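# Sort three grease guns into trays by grease held

## Task

Work out which of the three grease guns holds the most grease and which holds the least. Put the fullest gun entirely inside the blue tray and the emptiest entirely inside the red tray. Leave the middle one on the table, touching neither tray and not hanging past any table edge. All three guns must end up lying flat on their sides. Guns may be picked up and their parts moved, but every part must be back where it belongs on its gun at the end.

## Robot and tools

ROBOT. Two seven-joint xArm7 arms, left_arm and right_arm. Each sits on a tilted plate, and both plates sit on one metal stand between the arms. Plate and stand half count as part of that arm for proximity checks. Calibrated URDF root poses in the scene frame: left_arm (-0.005, +0.213, +0.235) m, quat_wxyz (+0.920, -0.136, +0.367, -0.012); right_arm (+0.009, -0.165, +0.235) m, quat_wxyz (+0.920, +0.136, +0.367, +0.012). A camera stand is behind the arms. Cameras: cam_head_left, cam_head_right, cam_left_wrist, cam_right_wrist, all 672x504.

FRAME. Scene frame: origin at table-top height halfway between the nominal bases, +x out over the table, +y toward left_arm, +z up. Image left/right does not match arm names. Positions in metres, orientation as quat_wxyz, velocities in m/s and rad/s. Reported hand pose may be off by a few cm, more at long reach.

GRIPPER. Two parallel fingers point along the gripper's +z and close along its x. end_effector_position is the point between the pads; fingertips extend 15.0 mm past it. The housing (146 mm along the closing direction, 50 mm wide) starts 65 mm behind that point. A camera block sticks out about 11 cm toward the gripper's -y and rotates with it.

execute_actions(actions, cameras). actions is a list of actions; each action is a list of up to 15 rows, one row per 1/30 s step (a short action repeats its last row to step 15). Every row has 18 numbers, each in [-1, 1], both arms always present: left dx, dy, dz, rx, ry, rz, gripper position, force_limit, speed, then the same nine for the right arm. The six pose numbers are an offset, along scene axes, from that arm's Hand target as it was when the action began; 1.0 = 0.6 m or 180 degrees; rx, ry, rz form a single rotation vector about the hand's position. Rows within one action all count from the same start (not chained), but each new action or call starts from the new Hand target, so repeating an offset keeps moving. All-zero pose numbers ask nothing new (and re-request the current Hand target). Gripper numbers are absolute settings, not offsets: position +1 = open 108 mm, about -0.96 = pads touching, -1 = close until stopped (use this to grip); force_limit -1 about 2.5 N to +1 about 32 N per pad; speed -1 = 5 mm/s to +1 = 420 mm/s. A 0 is a real command, so resend the previous three values to leave a gripper unchanged. A new force_limit or speed only applies with a changed position number (change by 0.01 or more). cameras: list of names, ["all"] or []; omitted means all for an empty actions list, none otherwise. An empty actions list returns state, images and the task.

move(target, speed, blend, blocking, cameras). target is one 18-number row or a list of up to 15 rows, same layout and scale; every row's pose numbers are offsets from the Hand targets at the move's start, not from the previous row. Grippers follow straight paths, turning the short way. speed: m/s, 0.002 to 1, default 0.25 (turn rate twice that in rad/s), one value or one per target. blend: corner rounding in m, 0 = stop at each target. Limited to 10 s total; gripper values of the first row go out at the start, later rows' on arrival. blocking=false returns after about 0.5 s while the move continues. Result adds a move: line with the ending (done, off_target, moving, held, fault) and limits (paced = pose clipped, held = steps withheld). Paths do not avoid obstacles or the other arm.

wait(seconds 0 to 3600): lets time pass, no new commands. stop(): brakes a running move (needs some distance). zoom_image(camera, region=[x0, y0, x1, y1] pixels, at most 504 by 504) on the latest image. clear_fault(arm=left_arm or right_arm) clears a reported torque fault. read_manual(section) gives licence text. finished_scene(scene = current scene number) ends the scene irreversibly; call nothing else in that reply.

RESULTS. Per arm: end_effector_position, end_effector_quat_wxyz, velocities (omitted when joints are still), Hand target (the last commanded pose after clipping, the base for the next offsets), Joint positions and torques (raw drive output with offsets and noise), motor temperatures. Gripper: is_grasped 1 means fingers stopped on something before reaching the command; 0 while moving, at target, or pads closed on nothing; width_mm is pad gap; force_n is pad force. Action calls also list hand positions at some steps. Tool commands shows current gripper commands.

CAUTIONS. Orientation commands are clipped to 32 degrees from the measured pose each step; big turns can swing the elbow. A blocked arm keeps pushing; command its target back past the gripper to release. Contact torque at a joint's load limit (waist 43.7, shoulder 43.8, upper arm roll 27.9, elbow 27.9, forearm roll 27.9, wrist pitch 15, wrist roll 15.7 N m, held weight included), or a motor pinned at its limit for 1 s, causes a torque fault; the arm stops until clear_fault. Motors heating to 65 °C show MOTOR HOT; at 80 °C the arm brakes for 30 to 60 s or more; avoid long stretched or loaded holds. A clearance check withholds commands bringing the arms too close, but contact between the arms, or closing one gripper on the other's fingers, can fail the task. Move slowly near contact; faster moves and targets deeper past contact hit harder. Do not drop or release parts in motion, slam, or push hard; anything falling off the table, or left off it, fails the task. Loose objects may be nudged occasionally.

Each tool is called as a command line: name --argument value for each argument, lists and objects as JSON in quotes; but a table of rows of numbers goes row by row, as --pt "numbers of a row", without its own name.

## Session

execute_actions --actions '[]'

Scene clock: 0.00 s.
left_arm: end_effector_position=(+0.7985, +0.1548, +0.1115) width_mm=108.06 is_grasped=0 force_n=0.00 end_effector_quat_wxyz=(-0.008, +0.507, +0.773, +0.382) | right_arm: end_effector_position=(+0.6960, -0.4953, +0.1971) width_mm=108.05 is_grasped=0 force_n=0.00 end_effector_quat_wxyz=(+0.116, +0.890, -0.339, +0.282)
Joint positions: left_arm=[-0.084 0.406 -0.474 1.633 1.721 1.385 -0.934] | right_arm=[0.235 -0.254 -0.383 1.074 1.37 -0.489 1.271]
Joint velocities: within noise
Joint torques (N m): no reading
Motor temperatures (°C): left_arm=[34 35 35 33 32 31 34] | right_arm=[34 39 39 28 32 33 36]
Hand target: left_arm +0.7985, +0.1548, +0.1115; -0.008, +0.507, +0.773, +0.382 | right_arm +0.6960, -0.4953, +0.1971; +0.116, +0.890, -0.339, +0.282
Tool commands: left_gripper/position=+1.0 left_gripper/force_limit=+1.0 left_gripper/speed=+1.0 right_gripper/position=+1.0 right_gripper/force_limit=+1.0 right_gripper/speed=+1.0

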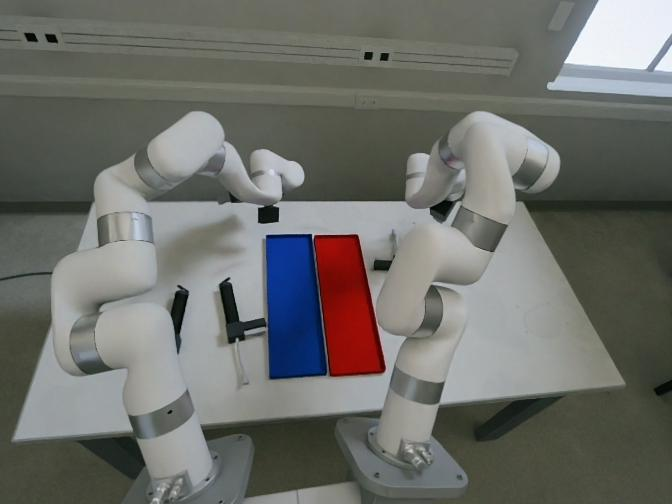

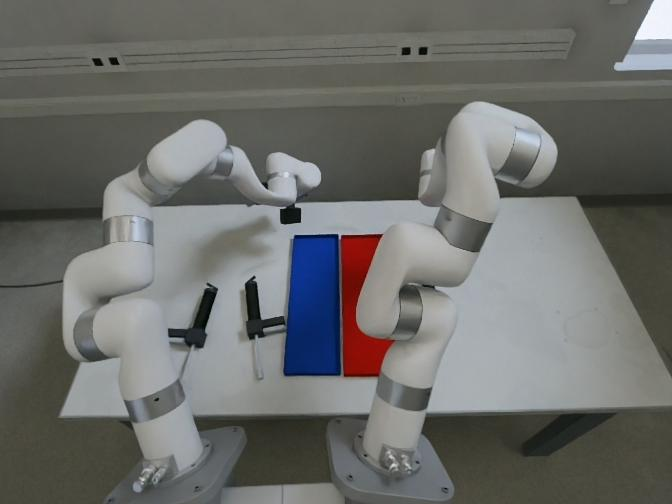

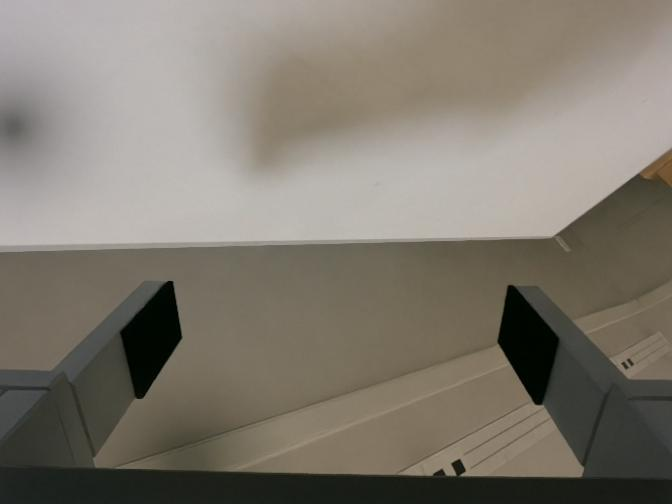

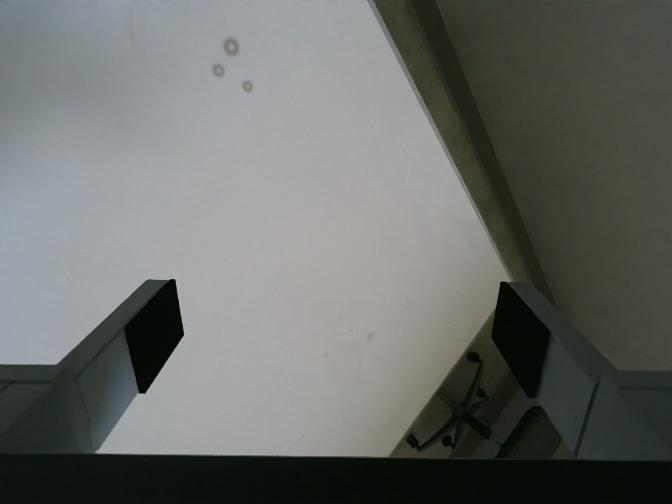

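zoom_image --camera "cam_head_left" --region '[150, 260, 280, 400]'

zoom_image --camera "cam_head_right" --region '[150, 260, 300, 400]'

zoom_image --camera "cam_head_left" --region '[340, 200, 440, 300]'

Scaled by 3.600 from the camera's image (finer frame: 960x720).

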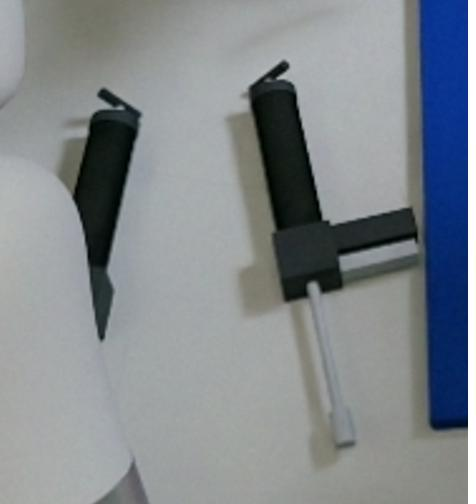

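Scaled by 3.360 from the camera's image (finer frame: 960x720).

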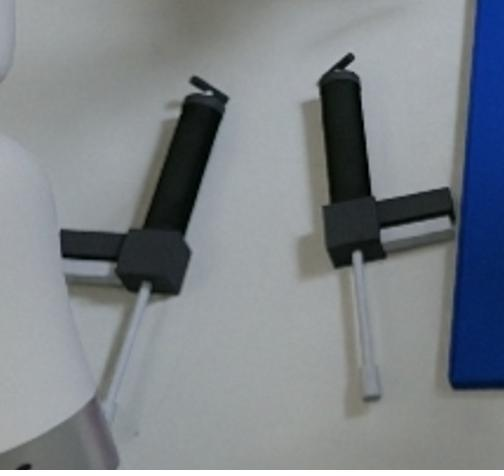

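Scaled by 5.040 from the camera's image (finer frame: 960x720).

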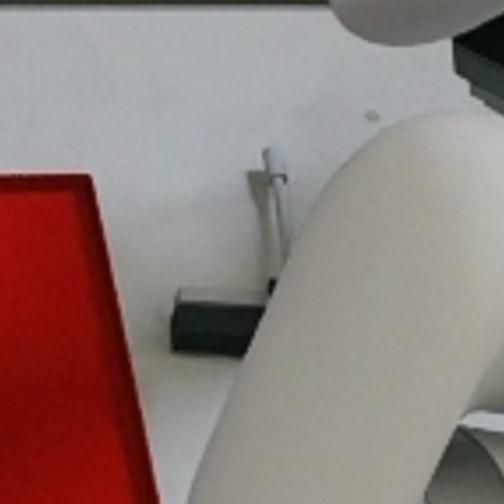

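move --pt "-0.4975 0.242 0.565 -0.1816 0.1738 -0.1237 1 1 1 -0.243 0.242 0.422 0.1874 0.0782 -0.2594 1 1 1" --speed 0.4 --cameras '["all"]'

Scene clock: 37.63 s.
left_arm: end_effector_position=(+0.5000, +0.2999, +0.4505) width_mm=108.06 is_grasped=0 force_n=0.00 end_effector_quat_wxyz=(+0.000, +0.708, +0.707, -0.001) | right_arm: end_effector_position=(+0.5502, -0.3501, +0.4503) width_mm=108.05 is_grasped=0 force_n=0.00 end_effector_quat_wxyz=(+0.000, +0.707, -0.707, +0.000)
Joint positions: left_arm=[-0.306 -1.229 -0.131 0.837 0.398 1.445 0.45] | right_arm=[0.432 -0.65 -0.109 1.489 2.595 -1.465 1]
Joint torques (N m): left_arm=[3.46 -13.7 -11.63 14.8 -1.48 0.09 0.35] | right_arm=[-9.64 -14.34 12.2 21.58 1.18 -2.71 1.17]
Hand target: left_arm +0.5000, +0.3000, +0.4505; +0.000, +0.707, +0.707, -0.001 | right_arm +0.5502, -0.3501, +0.4503; +0.000, +0.707, -0.707, +0.000
Off the commanded pose: left_arm 0.000 m, 0 deg | right_arm 0.000 m, 0 deg.
move: done

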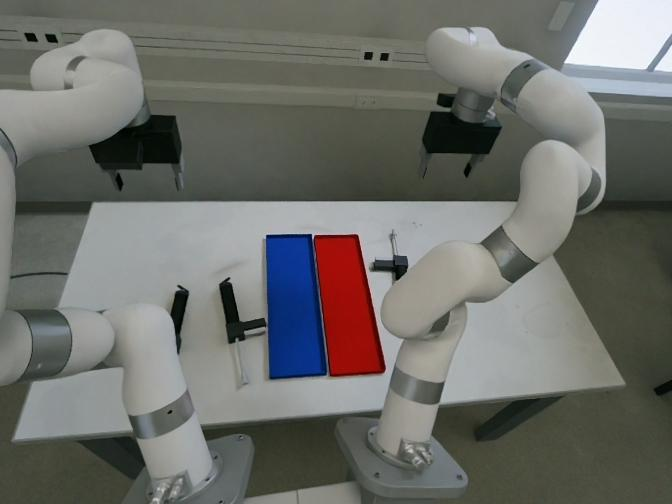

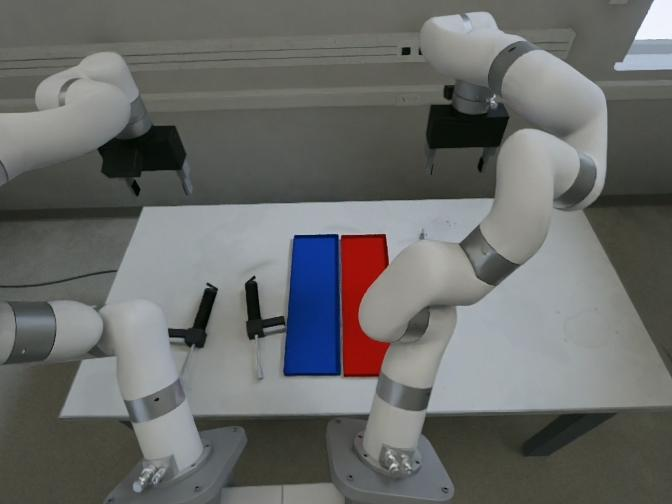

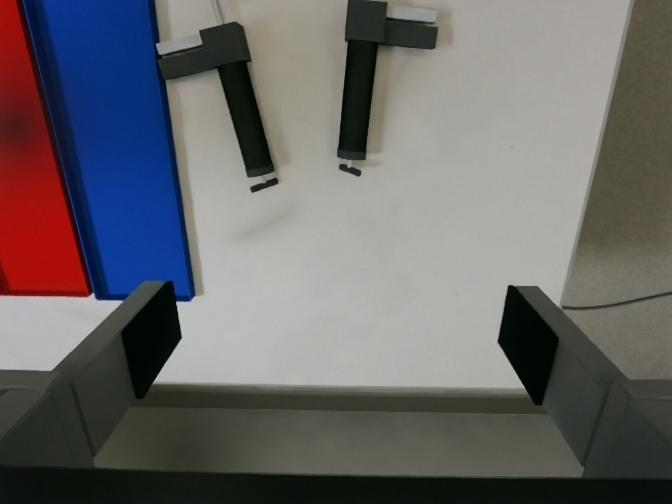

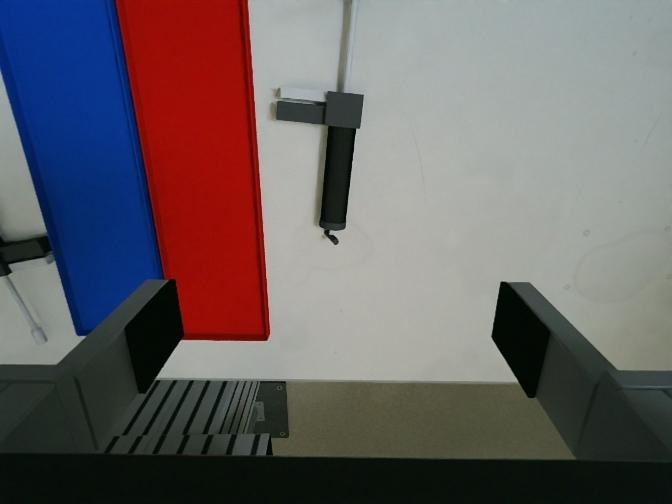

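zoom_image --camera "cam_left_wrist" --region '[150, 0, 290, 200]'

zoom_image --camera "cam_left_wrist" --region '[310, 0, 450, 200]'

zoom_image --camera "cam_right_wrist" --region '[260, 60, 400, 260]'

Scaled by 2.520 from the camera's image (finer frame: 960x720).

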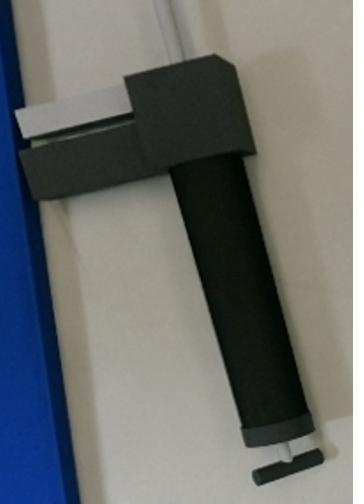

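Scaled by 2.520 from the camera's image (finer frame: 960x720).

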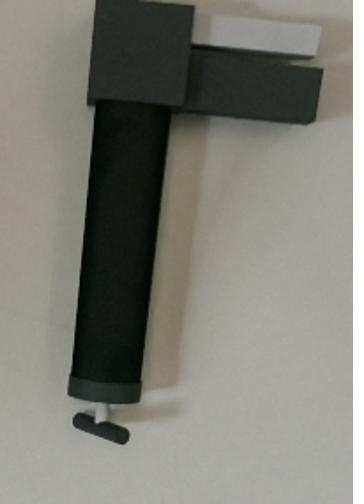

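Scaled by 2.520 from the camera's image (finer frame: 960x720).

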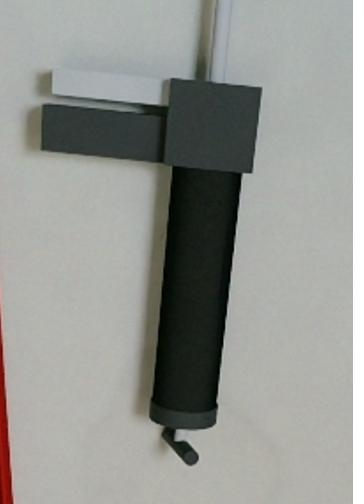

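move --pt "-0.055 -0.058 -0.333 0 0 0 1 1 1 -0.083 0 -0.333 0 0 0 1 1 1" --speed 0.3 --cameras '["cam_left_wrist","cam_right_wrist"]'

Scene clock: 74.77 s.
left_arm: end_effector_position=(+0.4670, +0.2652, +0.2507) width_mm=108.06 is_grasped=0 force_n=0.00 end_effector_quat_wxyz=(+0.000, +0.707, +0.707, -0.001) | right_arm: end_effector_position=(+0.5004, -0.3501, +0.2505) width_mm=108.05 is_grasped=0 force_n=0.00 end_effector_quat_wxyz=(+0.000, +0.707, -0.707, +0.000)
Joint positions: left_arm=[-0.254 -1.121 0.058 0.338 0.632 0.839 0.272] | right_arm=[0.38 -0.67 -0.326 0.932 2.488 -0.885 1.094]
Joint torques (N m): left_arm=[6.41 -5.51 -2.8 12.81 2.52 -5.95 -1.4] | right_arm=[-10.01 -6.79 5.09 11.08 -1.83 -0.43 1.24]
Hand target: left_arm +0.4670, +0.2652, +0.2507; +0.000, +0.707, +0.707, -0.001 | right_arm +0.5004, -0.3501, +0.2505; +0.000, +0.707, -0.707, +0.000
Off the commanded pose: left_arm 0.000 m, 0 deg | right_arm 0.000 m, 0 deg.
move: done

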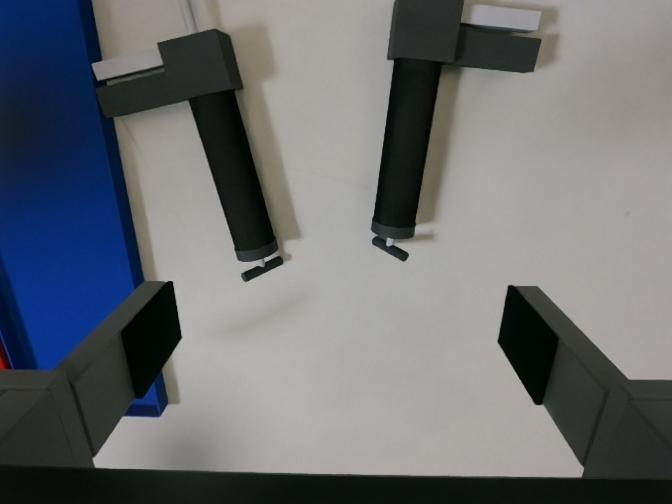

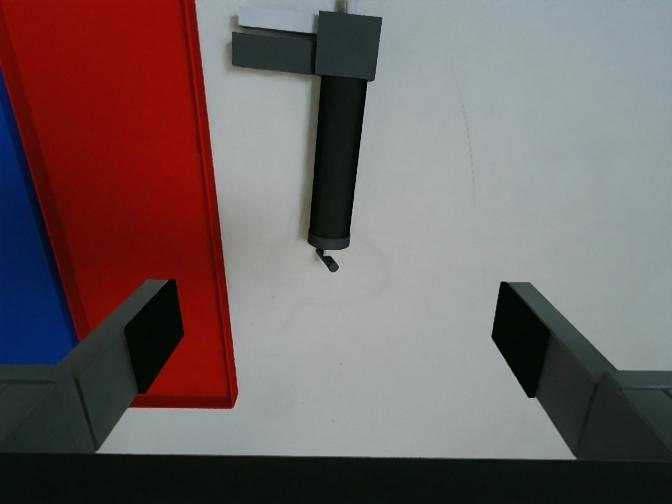

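zoom_image --camera "cam_right_wrist" --region '[290, 220, 380, 290]'

zoom_image --camera "cam_left_wrist" --region '[220, 220, 310, 290]'

zoom_image --camera "cam_left_wrist" --region '[350, 200, 440, 270]'

Scaled by 5.600 from the camera's image (finer frame: 960x720).

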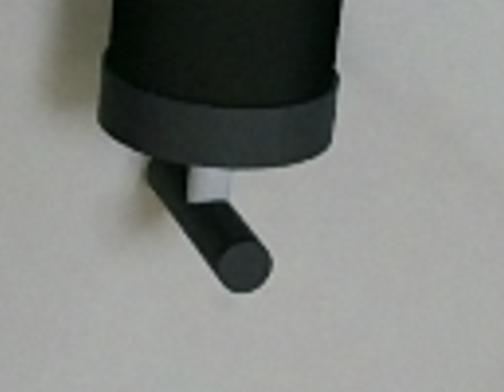

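Scaled by 5.600 from the camera's image (finer frame: 960x720).

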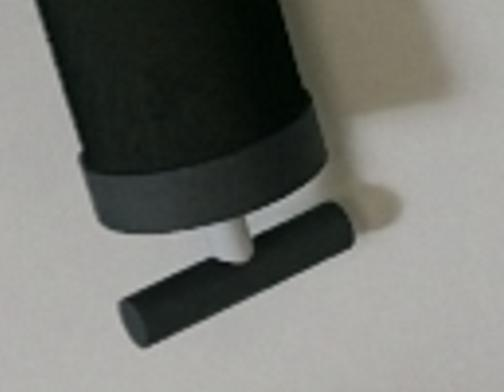

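Scaled by 5.600 from the camera's image (finer frame: 960x720).

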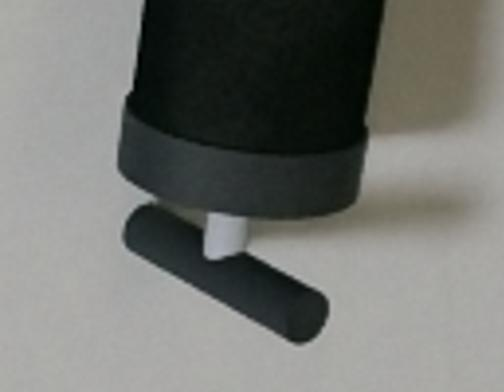

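move --pt "0 0 0 0 0 0 1 1 1 -0.1302 0.01 -0.284 0 0 -0.03 0.31 0 0" --speed 0.3 --cameras '["cam_right_wrist"]'

Scene clock: 91.70 s.
left_arm: end_effector_position=(+0.4670, +0.2652, +0.2507) width_mm=108.06 is_grasped=0 force_n=0.00 end_effector_quat_wxyz=(+0.000, +0.707, +0.707, -0.001) | right_arm: end_effector_position=(+0.4223, -0.3441, +0.0801) width_mm=70.06 is_grasped=0 force_n=0.00 end_effector_quat_wxyz=(+0.000, -0.673, +0.740, +0.000)
Joint positions: left_arm=[-0.254 -1.121 0.058 0.338 0.632 0.839 0.272] | right_arm=[0.001 -0.334 -0.232 0.618 2.276 -0.212 1.442]
Joint torques (N m): left_arm=[6.49 -5.85 -2.57 12.84 2.48 -5.98 -1.62] | right_arm=[-7.85 -9.81 4.29 2.7 -1.62 -0.41 1.17]
Hand target: left_arm +0.4670, +0.2652, +0.2507; +0.000, +0.707, +0.707, -0.001 | right_arm +0.4223, -0.3441, +0.0801; +0.000, -0.673, +0.740, +0.000
Off the commanded pose: left_arm 0.000 m, 0 deg | right_arm 0.000 m, 0 deg.
move: done

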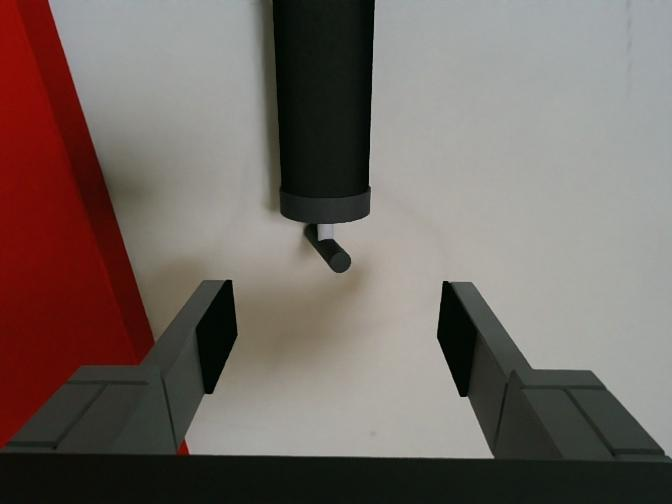

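move --pt "0 0 0 0 0 0 1 1 1 0 0 -0.095 0 0 0 0.31 0 0" --pt "0 0 0 0 0 0 1 1 1 0 0 -0.095 0 0 0 -1 -0.5 -0.8" --speed 0.15 --cameras '["cam_right_wrist"]'

Scene clock: 103.13 s.
left_arm: end_effector_position=(+0.4670, +0.2652, +0.2507) width_mm=108.06 is_grasped=0 force_n=0.00 end_effector_quat_wxyz=(+0.000, +0.707, +0.707, -0.001) | right_arm: end_effector_position=(+0.4223, -0.3441, +0.0231) width_mm=8.65 is_grasped=0 force_n=17.64 end_effector_quat_wxyz=(+0.000, -0.673, +0.740, +0.000)
Joint positions: left_arm=[-0.254 -1.121 0.058 0.338 0.632 0.839 0.272] | right_arm=[-0.352 -0.103 0.021 0.743 2.58 -0.05 1.126]
Joint torques (N m): left_arm=[6.34 -5.43 -2.98 12.87 2.86 -6.15 -1.51] | right_arm=[-7.41 -12.71 1.94 8.84 1.41 -0.43 -1.6]
Hand target: left_arm +0.4670, +0.2652, +0.2507; +0.000, +0.707, +0.707, -0.001 | right_arm +0.4223, -0.3441, +0.0231; +0.000, -0.673, +0.740, +0.000
Off the commanded pose: left_arm 0.000 m, 0 deg | right_arm 0.000 m, 0 deg.
move: done

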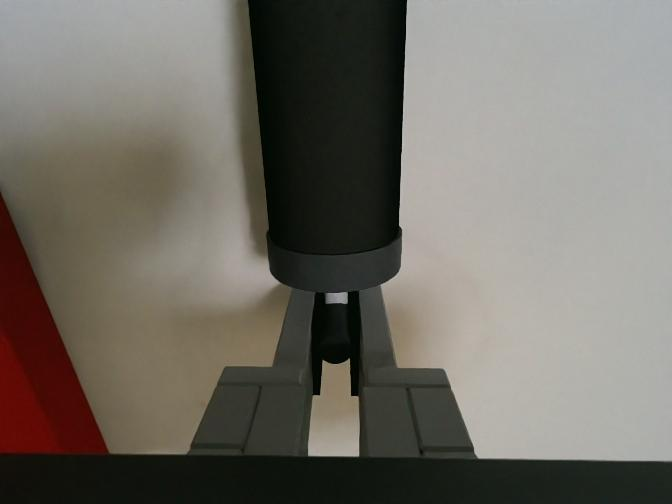

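move --target '[0,0,0,0,0,0,1,1,1,-0.0498,0.0047,0,0,0,0,-1,-0.5,-0.8]' --speed 0.04 --cameras '["cam_right_wrist","cam_head_right"]'

Scene clock: 108.10 s.
left_arm: end_effector_position=(+0.4670, +0.2652, +0.2507) width_mm=108.06 is_grasped=0 force_n=0.00 end_effector_quat_wxyz=(+0.000, +0.707, +0.707, -0.001) | right_arm: end_effector_position=(+0.3924, -0.3413, +0.0231) width_mm=8.65 is_grasped=1 force_n=17.65 end_effector_quat_wxyz=(+0.000, -0.673, +0.740, +0.000)
Joint positions: left_arm=[-0.254 -1.121 0.058 0.338 0.632 0.839 0.272] | right_arm=[-0.424 -0.126 0.047 0.66 2.664 0.021 1.013]
Joint torques (N m): left_arm=[6.4 -5.95 -2.94 12.9 2.64 -6.03 -1.46] | right_arm=[-8.15 -18.06 1.46 -2.16 1.24 -0.75 -1.77]
Hand target: left_arm +0.4670, +0.2652, +0.2507; +0.000, +0.707, +0.707, -0.001 | right_arm +0.3924, -0.3413, +0.0231; +0.000, -0.673, +0.740, +0.000
Off the commanded pose: left_arm 0.000 m, 0 deg | right_arm 0.000 m, 0 deg.
move: done
Images, in order (width x height): cam_head_right 672x504, cam_right_wrist 672x504.

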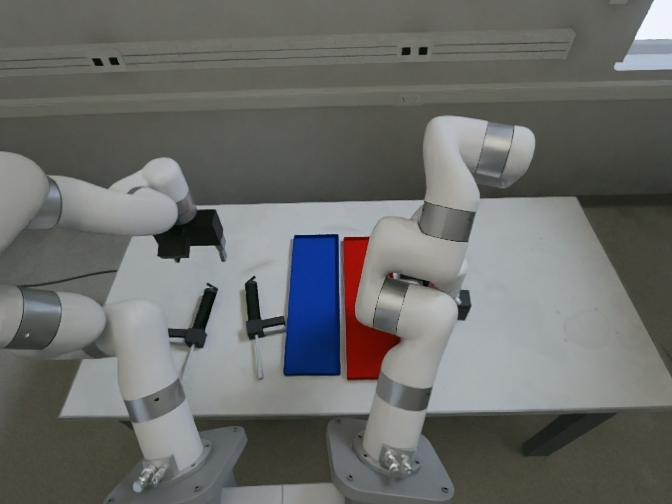

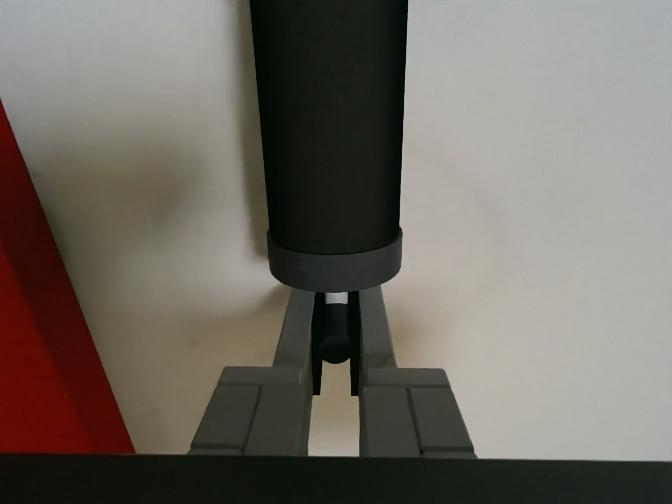

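move --pt "0 0 0 0 0 0 1 1 1 0 0 0 0 0 0 0.31 0 0" --pt "-0.028 0.058 0 -0.1739 0.1739 0.4778 1 1 1 0 0 0.128 0 0 0 0.31 0 0" --pt "-0.028 0.058 0 -0.1739 0.1739 0.4778 1 1 1 0.224 -0.0212 0.128 0 0 0 0.31 0 0" --speed 0.4 --cameras '["cam_left_wrist","cam_right_wrist"]'

Scene clock: 157.20 s.
left_arm: end_effector_position=(+0.4502, +0.3000, +0.2507) width_mm=108.06 is_grasped=0 force_n=0.00 end_effector_quat_wxyz=(+0.001, +0.000, +0.940, -0.342) | right_arm: end_effector_position=(+0.5268, -0.3540, +0.0999) width_mm=70.04 is_grasped=0 force_n=0.00 end_effector_quat_wxyz=(+0.000, -0.673, +0.740, +0.000)
Joint positions: left_arm=[-0.179 -1.159 0.549 0.414 -0.091 0.908 -0.279] | right_arm=[0.298 -0.203 -0.527 1.067 2.735 -0.467 0.934]
Joint torques (N m): left_arm=[10.28 -13.43 -4.6 7.77 -3.47 -4.18 -1.39] | right_arm=[7.17 -11.11 -0.62 16.38 1.37 -2.74 -1.59]
Hand target: left_arm +0.4502, +0.3000, +0.2507; +0.001, +0.000, +0.940, -0.342 | right_arm +0.5268, -0.3540, +0.0999; +0.000, -0.673, +0.740, +0.000
Off the commanded pose: left_arm 0.000 m, 0 deg | right_arm 0.000 m, 0 deg.
move: done

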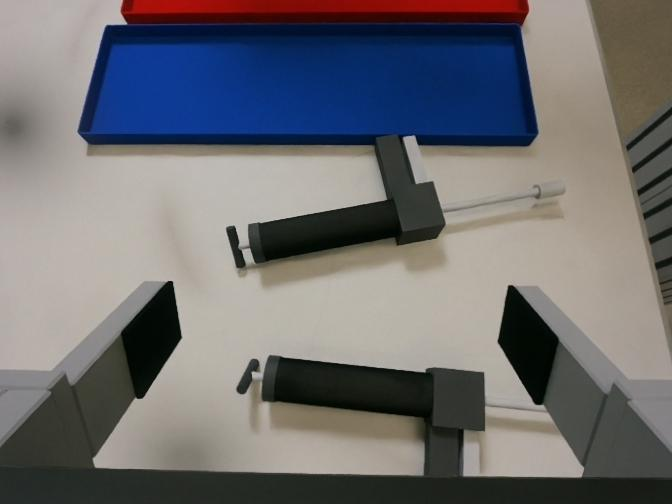

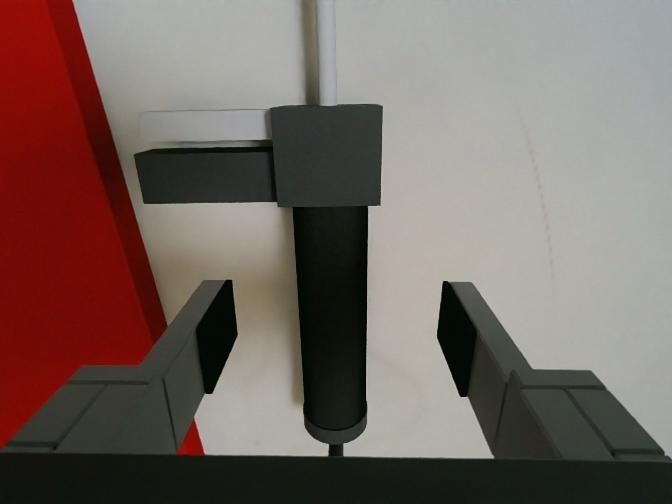

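move --pt "0 0 0 0 0 0 1 1 1 0 0 -0.128 0 0 0 0.31 0 0" --pt "0 0 0 0 0 0 1 1 1 0 0 -0.128 0 0 0 -1 0.2 -0.7" --pt "0 0 0 0 0 0 1 1 1 0 0 0.04 0 0 0 -1 0.2 -0.7" --speed '[0.2,0.2,0.12]' --cameras '["cam_head_right","cam_right_wrist"]'

Scene clock: 169.20 s.
left_arm: end_effector_position=(+0.4502, +0.3000, +0.2507) width_mm=108.06 is_grasped=0 force_n=0.00 end_effector_quat_wxyz=(+0.001, +0.000, +0.940, -0.342) | right_arm: end_effector_position=(+0.5268, -0.3540, +0.1239) width_mm=35.62 is_grasped=1 force_n=18.31 end_effector_quat_wxyz=(+0.000, -0.673, +0.740, +0.000)
Joint positions: left_arm=[-0.179 -1.159 0.549 0.414 -0.091 0.908 -0.279] | right_arm=[0.042 -0.244 -0.31 1.065 2.869 -0.506 0.799]
Joint torques (N m): left_arm=[10.14 -13.03 -4.54 7.8 -3.36 -4.33 -1.5] | right_arm=[-7.44 -21.82 4.88 10.01 -1.75 -2.95 1.22]
Hand target: left_arm +0.4502, +0.3000, +0.2507; +0.001, +0.000, +0.940, -0.342 | right_arm +0.5268, -0.3540, +0.1239; +0.000, -0.673, +0.740, +0.000
Off the commanded pose: left_arm 0.000 m, 0 deg | right_arm 0.000 m, 0 deg.
move: done

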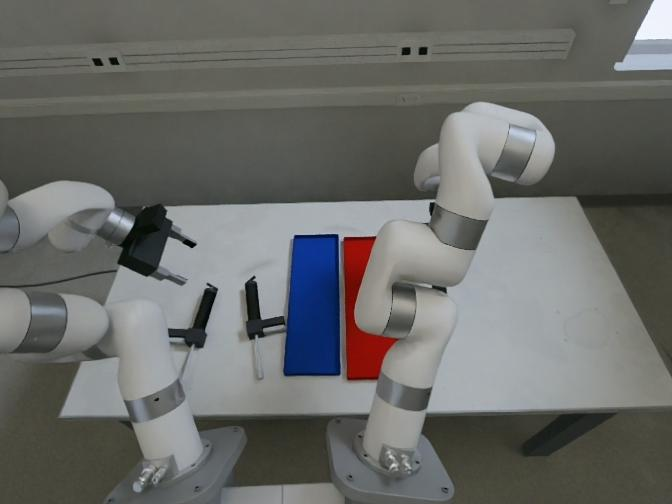

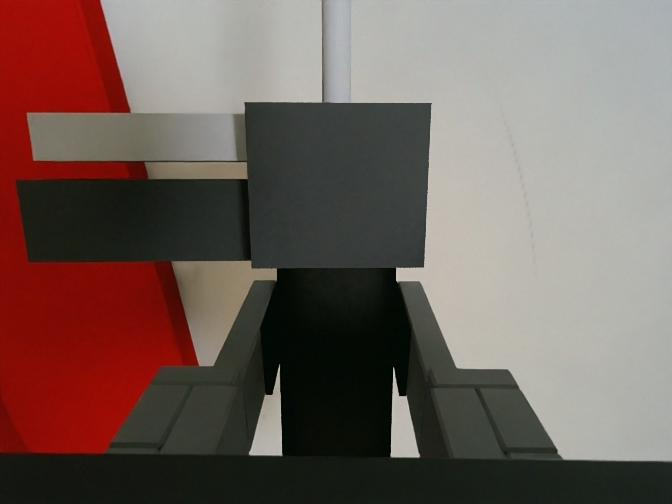

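move --pt "0 0 0 0 0 0 0.31 0 0 -0.128 0.4233 0.127 0 0 -0.47 -1 0.2 -0.7" --pt "0 -0.288 0.107 0 0 0 0.31 0 0 -0.128 0.4233 0.127 0 0 -0.47 -1 0.2 -0.7" --speed 0.25 --cameras '["cam_head_right","cam_right_wrist","cam_left_wrist"]'

Scene clock: 180.70 s.
left_arm: end_effector_position=(+0.4502, +0.1272, +0.3149) width_mm=70.06 is_grasped=0 force_n=0.00 end_effector_quat_wxyz=(+0.001, +0.000, +0.940, -0.342) | right_arm: end_effector_position=(+0.4500, -0.1000, +0.2001) width_mm=35.62 is_grasped=1 force_n=18.22 end_effector_quat_wxyz=(+0.000, +0.000, +1.000, +0.000)
Joint positions: left_arm=[-0.353 -1.222 -0.003 0.259 -0.298 0.704 -0.741] | right_arm=[-0.699 -0.734 0.985 0.792 3.316 -0.579 2.624]
Joint torques (N m): left_arm=[-4.67 -3.01 -9.82 13.46 -3.19 -5.36 -1.53] | right_arm=[6.27 -11.24 1.09 19.8 1.24 -3.12 1.3]
Hand target: left_arm +0.4502, +0.1272, +0.3149; +0.001, +0.000, +0.940, -0.342 | right_arm +0.4500, -0.1000, +0.2001; +0.000, +0.000, +1.000, +0.000
Off the commanded pose: left_arm 0.000 m, 0 deg | right_arm 0.000 m, 0 deg.
move: done
Images, in order (width x height): cam_head_right 672x504, cam_left_wrist 672x504, cam_right_wrist 672x504.

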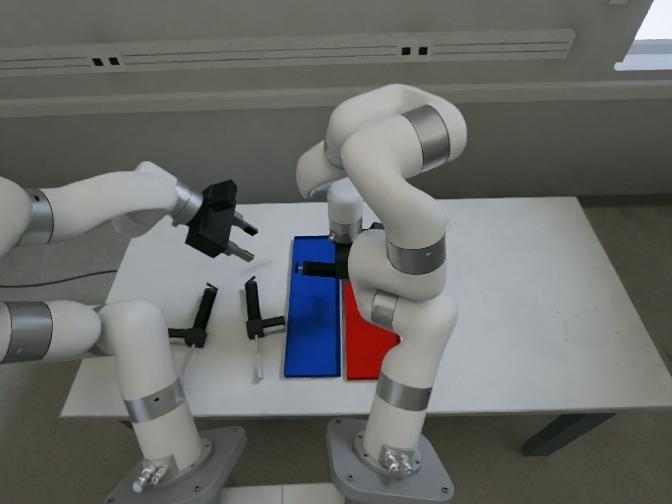

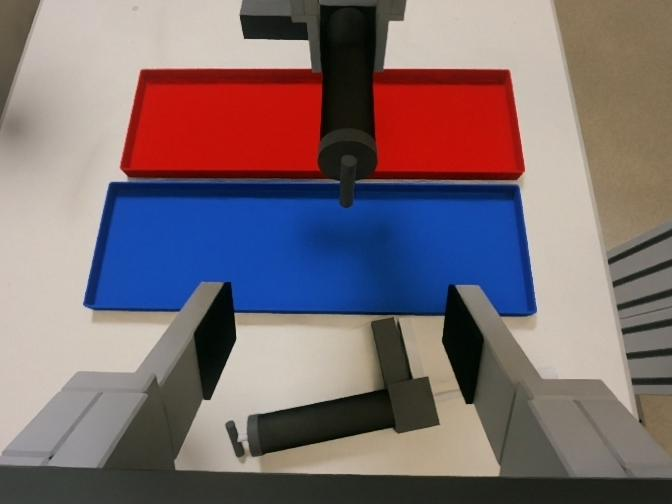

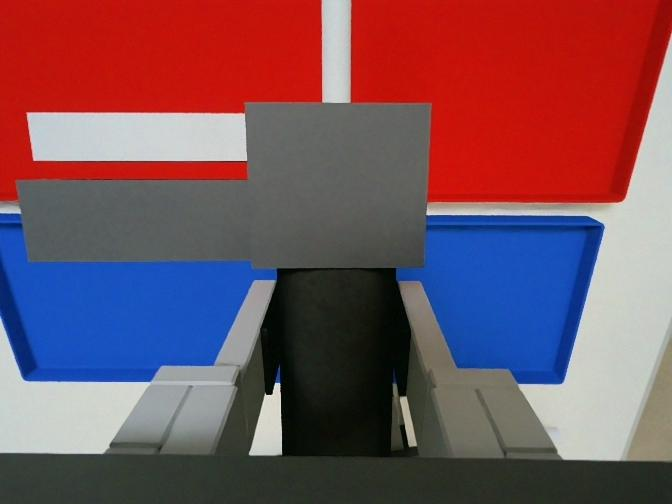

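zoom_image --camera "cam_left_wrist" --region '[290, 100, 410, 220]'

Scaled by 4.200 from the camera's image (finer frame: 960x720).

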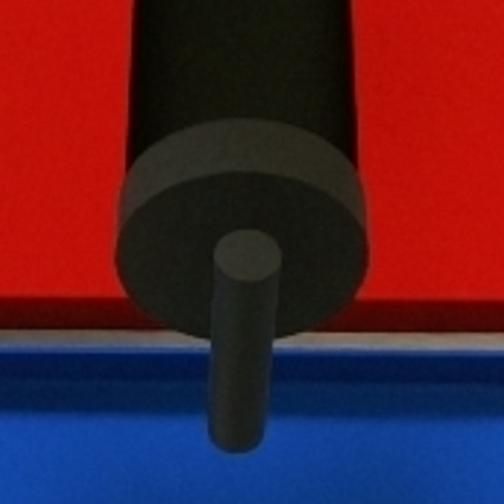

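move --target '[-0.0145,-0.106,-0.095,0,0,0,0.31,0,0,0,0,0,0,0,0,-1,0.2,-0.7]' --speed 0.15 --cameras '["cam_left_wrist"]'

Scene clock: 201.43 s.
left_arm: end_effector_position=(+0.4415, +0.0636, +0.2579) width_mm=70.06 is_grasped=0 force_n=0.00 end_effector_quat_wxyz=(+0.001, +0.000, +0.940, -0.342) | right_arm: end_effector_position=(+0.4500, -0.1000, +0.2001) width_mm=35.62 is_grasped=1 force_n=18.22 end_effector_quat_wxyz=(+0.000, +0.000, +1.000, +0.000)
Joint positions: left_arm=[-0.466 -0.88 -0.073 0.205 -0.408 0.289 -0.728] | right_arm=[-0.699 -0.734 0.985 0.792 3.316 -0.579 2.624]
Joint torques (N m): left_arm=[-7.16 -6.12 -3.43 11.2 -2.03 -5.46 1.56] | right_arm=[6.34 -11.36 1.08 19.86 1.28 -3.15 1.2]
Hand target: left_arm +0.4415, +0.0636, +0.2579; +0.001, +0.000, +0.940, -0.342 | right_arm +0.4500, -0.1000, +0.2001; +0.000, +0.000, +1.000, +0.000
Off the commanded pose: left_arm 0.000 m, 0 deg | right_arm 0.000 m, 0 deg.
move: done

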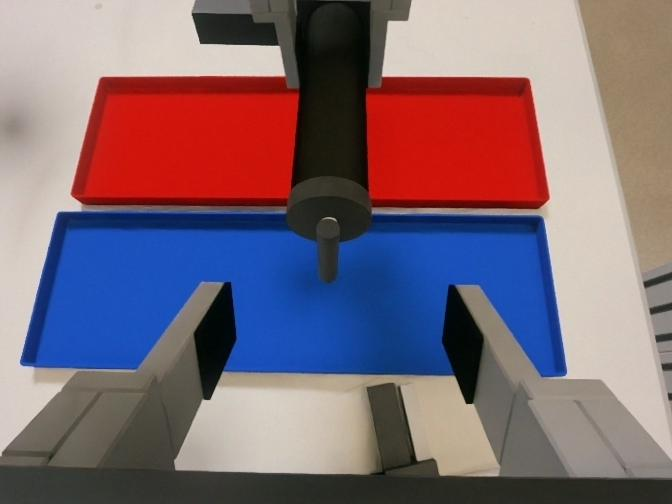

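move --pt "0.0042 -0.0467 -0.0677 0 0 0 0.31 0 0 0 0 0 0 0 0 -1 0.2 -0.7" --pt "0.0042 -0.0467 -0.0677 0 0 0 -1 0 -0.8 0 0 0 0 0 0 -1 0.2 -0.7" --speed 0.1 --cameras '["cam_left_wrist"]'

Scene clock: 217.23 s.
left_arm: end_effector_position=(+0.4442, +0.0356, +0.2173) width_mm=8.28 is_grasped=1 force_n=24.31 end_effector_quat_wxyz=(+0.001, +0.000, +0.940, -0.342) | right_arm: end_effector_position=(+0.4500, -0.1000, +0.2001) width_mm=35.62 is_grasped=1 force_n=22.33 end_effector_quat_wxyz=(+0.000, +0.000, +1.000, +0.000)
Joint positions: left_arm=[-0.59 -0.607 0.01 0.248 -0.482 0.044 -0.641] | right_arm=[-0.699 -0.734 0.985 0.792 3.316 -0.579 2.624]
Joint torques (N m): left_arm=[-8.7 -8.57 -7.03 3.84 -1.41 0.49 1.42] | right_arm=[6.34 -11.39 -2.34 19.82 1.29 -0.43 1.15]
Hand target: left_arm +0.4440, +0.0356, +0.2173; +0.001, +0.000, +0.940, -0.342 | right_arm +0.4500, -0.1000, +0.2001; +0.000, +0.000, +1.000, +0.000
Off the commanded pose: left_arm 0.000 m, 0 deg | right_arm 0.000 m, 0 deg.
move: done

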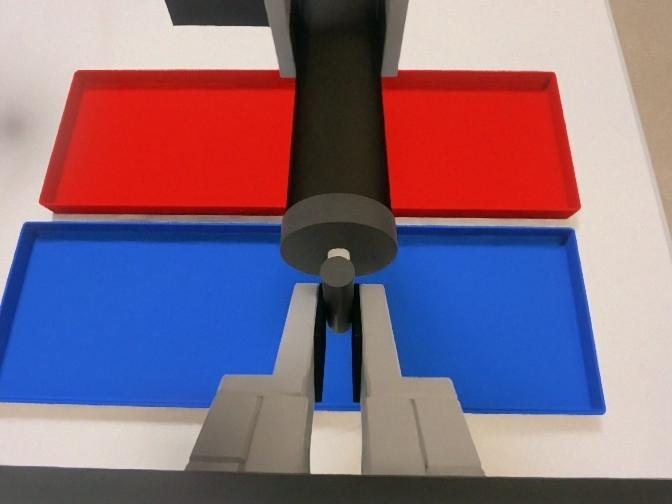

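move --target '[0,0.05,0,0,0,0,-1,0,-0.8,0,0,0,0,0,0,-1,0.2,-0.7]' --speed 0.04 --cameras '["cam_left_wrist"]'

Scene clock: 221.27 s.
left_arm: end_effector_position=(+0.4440, +0.0656, +0.2173) width_mm=8.28 is_grasped=1 force_n=24.10 end_effector_quat_wxyz=(+0.001, +0.000, +0.940, -0.342) | right_arm: end_effector_position=(+0.4500, -0.1000, +0.2001) width_mm=35.62 is_grasped=1 force_n=21.66 end_effector_quat_wxyz=(+0.000, +0.000, +1.000, +0.000)
Joint positions: left_arm=[-0.543 -0.715 0.063 0.216 -0.455 0.133 -0.586] | right_arm=[-0.699 -0.734 0.985 0.792 3.316 -0.579 2.624]
Joint torques (N m): left_arm=[4.21 -15.1 -3.95 4.55 3.92 2.01 1.61] | right_arm=[6.76 -10.67 -4.79 19.96 1.11 -1.15 1.26]
Hand target: left_arm +0.4440, +0.0656, +0.2173; +0.001, +0.000, +0.940, -0.342 | right_arm +0.4500, -0.1000, +0.2001; +0.000, +0.000, +1.000, +0.000
Off the commanded pose: left_arm 0.000 m, 0 deg | right_arm 0.000 m, 0 deg.
move: done

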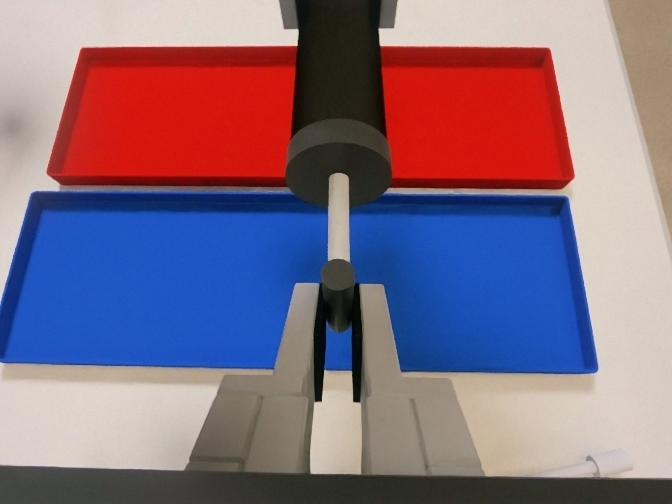

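move --target '[0,0.05,0,0,0,0,-1,0,-0.8,0,0,0,0,0,0,-1,0.2,-0.7]' --speed 0.03 --cameras '["cam_left_wrist"]'

Scene clock: 225.57 s.
left_arm: end_effector_position=(+0.4440, +0.0956, +0.2173) width_mm=0.00 is_grasped=0 force_n=24.16 end_effector_quat_wxyz=(+0.001, +0.000, +0.940, -0.342) | right_arm: end_effector_position=(+0.4500, -0.1002, +0.2001) width_mm=35.62 is_grasped=1 force_n=18.41 end_effector_quat_wxyz=(+0.000, +0.000, +1.000, +0.000)
Joint positions: left_arm=[-0.485 -0.815 0.118 0.196 -0.421 0.231 -0.531] | right_arm=[-0.699 -0.734 0.984 0.791 3.316 -0.579 2.624]
Joint torques (N m): left_arm=[4.29 -15.24 -4.44 6.26 3.7 1.41 1.63] | right_arm=[14.95 -9.41 0.99 19.91 1.52 -2.59 0.18]
Hand target: left_arm +0.4440, +0.0956, +0.2173; +0.001, +0.000, +0.940, -0.342 | right_arm +0.4500, -0.1000, +0.2001; +0.000, +0.000, +1.000, +0.000
Off the commanded pose: left_arm 0.000 m, 0 deg | right_arm 0.000 m, 0 deg.
move: done

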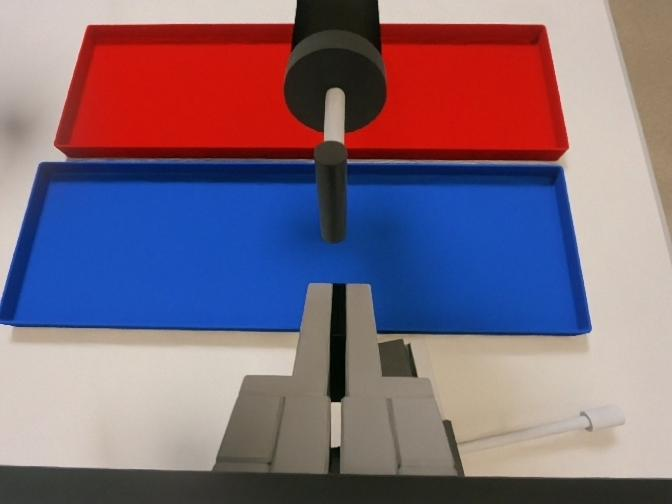

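move --pt "0 0 0 0 0 0 -0.5 0 -0.8 0 0 0 0 0 0 -1 0.2 -0.7" --pt "0 -0.05 0 0 0 0 -0.5 0 -0.8 0 0 0 0 0 0 -1 0.2 -0.7" --pt "0 -0.05 0 0 0 0 -1 0.6 -0.8 0 0 0 0 0 0 -1 0.2 -0.7" --speed 0.1 --cameras '["cam_left_wrist"]'

Scene clock: 246.93 s.
left_arm: end_effector_position=(+0.4441, +0.0656, +0.2173) width_mm=8.03 is_grasped=1 force_n=33.97 end_effector_quat_wxyz=(+0.001, +0.000, +0.940, -0.342) | right_arm: end_effector_position=(+0.4500, -0.1000, +0.2001) width_mm=35.61 is_grasped=1 force_n=20.95 end_effector_quat_wxyz=(+0.000, +0.000, +1.000, +0.000)
Joint positions: left_arm=[-0.543 -0.715 0.063 0.216 -0.454 0.133 -0.586] | right_arm=[-0.699 -0.734 0.985 0.792 3.316 -0.579 2.624]
Joint torques (N m): left_arm=[-7.6 -7.32 -12.07 5.11 -1.78 -0.83 -1.26] | right_arm=[20.36 -4.74 -1.26 19.92 1 -1.59 0.98]
Hand target: left_arm +0.4440, +0.0656, +0.2173; +0.001, +0.000, +0.940, -0.342 | right_arm +0.4500, -0.1000, +0.2001; +0.000, +0.000, +1.000, +0.000
Off the commanded pose: left_arm 0.000 m, 0 deg | right_arm 0.000 m, 0 deg.
move: done

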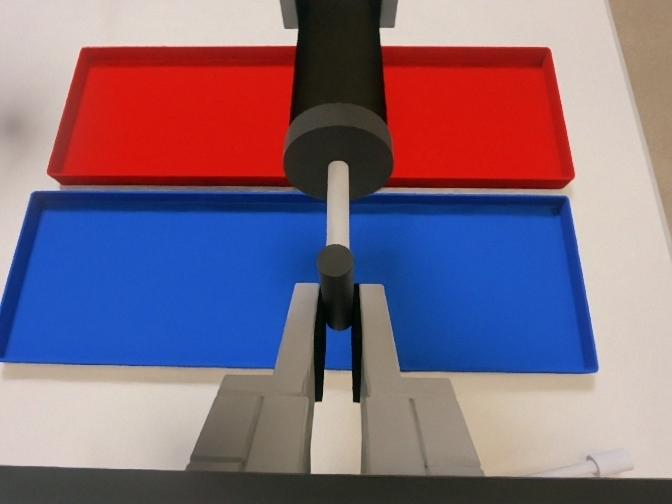

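move --target '[0,0.012,0,0,0,0,-1,0.6,-0.8,0,0,0,0,0,0,-1,0.2,-0.7]' --speed 0.02 --cameras '["cam_left_wrist"]'

Scene clock: 250.93 s.
left_arm: end_effector_position=(+0.4440, +0.0728, +0.2173) width_mm=8.03 is_grasped=1 force_n=34.04 end_effector_quat_wxyz=(+0.001, +0.000, +0.940, -0.342) | right_arm: end_effector_position=(+0.4501, -0.0999, +0.2002) width_mm=35.61 is_grasped=1 force_n=21.90 end_effector_quat_wxyz=(+0.000, +0.000, +1.000, +0.000)
Joint positions: left_arm=[-0.53 -0.74 0.076 0.21 -0.447 0.156 -0.573] | right_arm=[-0.699 -0.734 0.985 0.792 3.316 -0.579 2.624]
Joint torques (N m): left_arm=[8.79 -17.51 -0.21 5.73 3.48 -0.37 1.62] | right_arm=[5.81 -6.33 -8.51 8.2 -3.39 -3.01 0.88]
Hand target: left_arm +0.4440, +0.0728, +0.2173; +0.001, +0.000, +0.940, -0.342 | right_arm +0.4500, -0.1000, +0.2001; +0.000, +0.000, +1.000, +0.000
Off the commanded pose: left_arm 0.000 m, 0 deg | right_arm 0.000 m, 0 deg.
move: done

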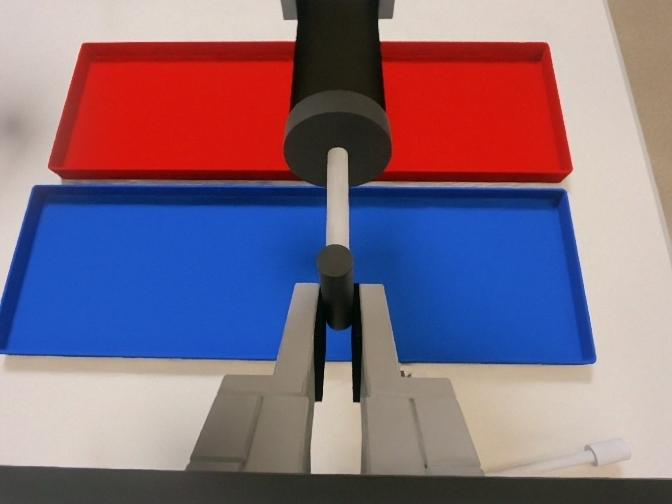

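move --target '[0,0.025,0,0,0,0,-1,0.6,-0.8,0,0,0,0,0,0,-1,0.2,-0.7]' --speed 0.02 --cameras '["cam_left_wrist"]'

Scene clock: 256.03 s.
left_arm: end_effector_position=(+0.4440, +0.0878, +0.2173) width_mm=8.03 is_grasped=1 force_n=34.47 end_effector_quat_wxyz=(+0.001, +0.000, +0.940, -0.342) | right_arm: end_effector_position=(+0.4500, -0.1000, +0.2001) width_mm=35.61 is_grasped=1 force_n=21.20 end_effector_quat_wxyz=(+0.000, +0.000, +1.000, +0.000)
Joint positions: left_arm=[-0.501 -0.79 0.104 0.2 -0.43 0.205 -0.545] | right_arm=[-0.699 -0.734 0.985 0.792 3.316 -0.579 2.624]
Joint torques (N m): left_arm=[9.83 -17.43 0.53 6.31 3.42 -1.22 1.71] | right_arm=[-2.27 -11.43 -10.12 7.1 -4.46 -3.31 -0.95]
Hand target: left_arm +0.4440, +0.0878, +0.2173; +0.001, +0.000, +0.940, -0.342 | right_arm +0.4500, -0.1000, +0.2001; +0.000, +0.000, +1.000, +0.000
Off the commanded pose: left_arm 0.000 m, 0 deg | right_arm 0.000 m, 0 deg.
move: done

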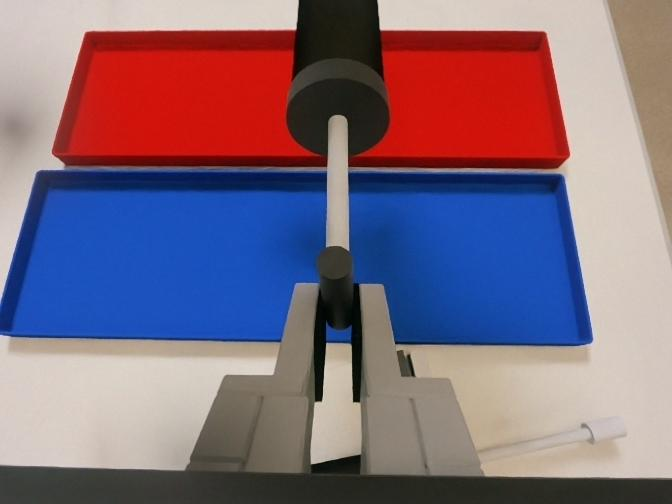

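move --target '[0,-0.0887,0,0,0,0,-1,0.6,-0.8,0,0,0,0,0,0,-1,0.2,-0.7]' --speed 0.03 --cameras '["cam_left_wrist"]'

Scene clock: 265.37 s.
left_arm: end_effector_position=(+0.4441, +0.0346, +0.2173) width_mm=8.03 is_grasped=1 force_n=33.00 end_effector_quat_wxyz=(+0.001, +0.000, +0.940, -0.342) | right_arm: end_effector_position=(+0.4500, -0.1000, +0.2001) width_mm=35.61 is_grasped=1 force_n=24.00 end_effector_quat_wxyz=(+0.000, +0.000, +1.000, +0.000)
Joint positions: left_arm=[-0.591 -0.603 0.009 0.249 -0.483 0.042 -0.643] | right_arm=[-0.699 -0.734 0.985 0.792 3.316 -0.579 2.624]
Joint torques (N m): left_arm=[-10.63 -6.71 -14.59 7.53 -1.21 -3.37 -1.36] | right_arm=[21.26 -9.26 0.44 22.58 1.8 -0.54 -1.11]
Hand target: left_arm +0.4440, +0.0346, +0.2173; +0.001, +0.000, +0.940, -0.342 | right_arm +0.4500, -0.1000, +0.2001; +0.000, +0.000, +1.000, +0.000
Off the commanded pose: left_arm 0.000 m, 0 deg | right_arm 0.000 m, 0 deg.
move: done

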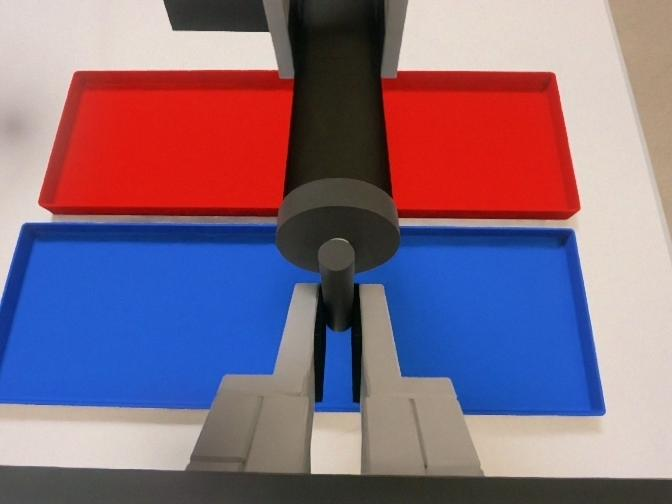

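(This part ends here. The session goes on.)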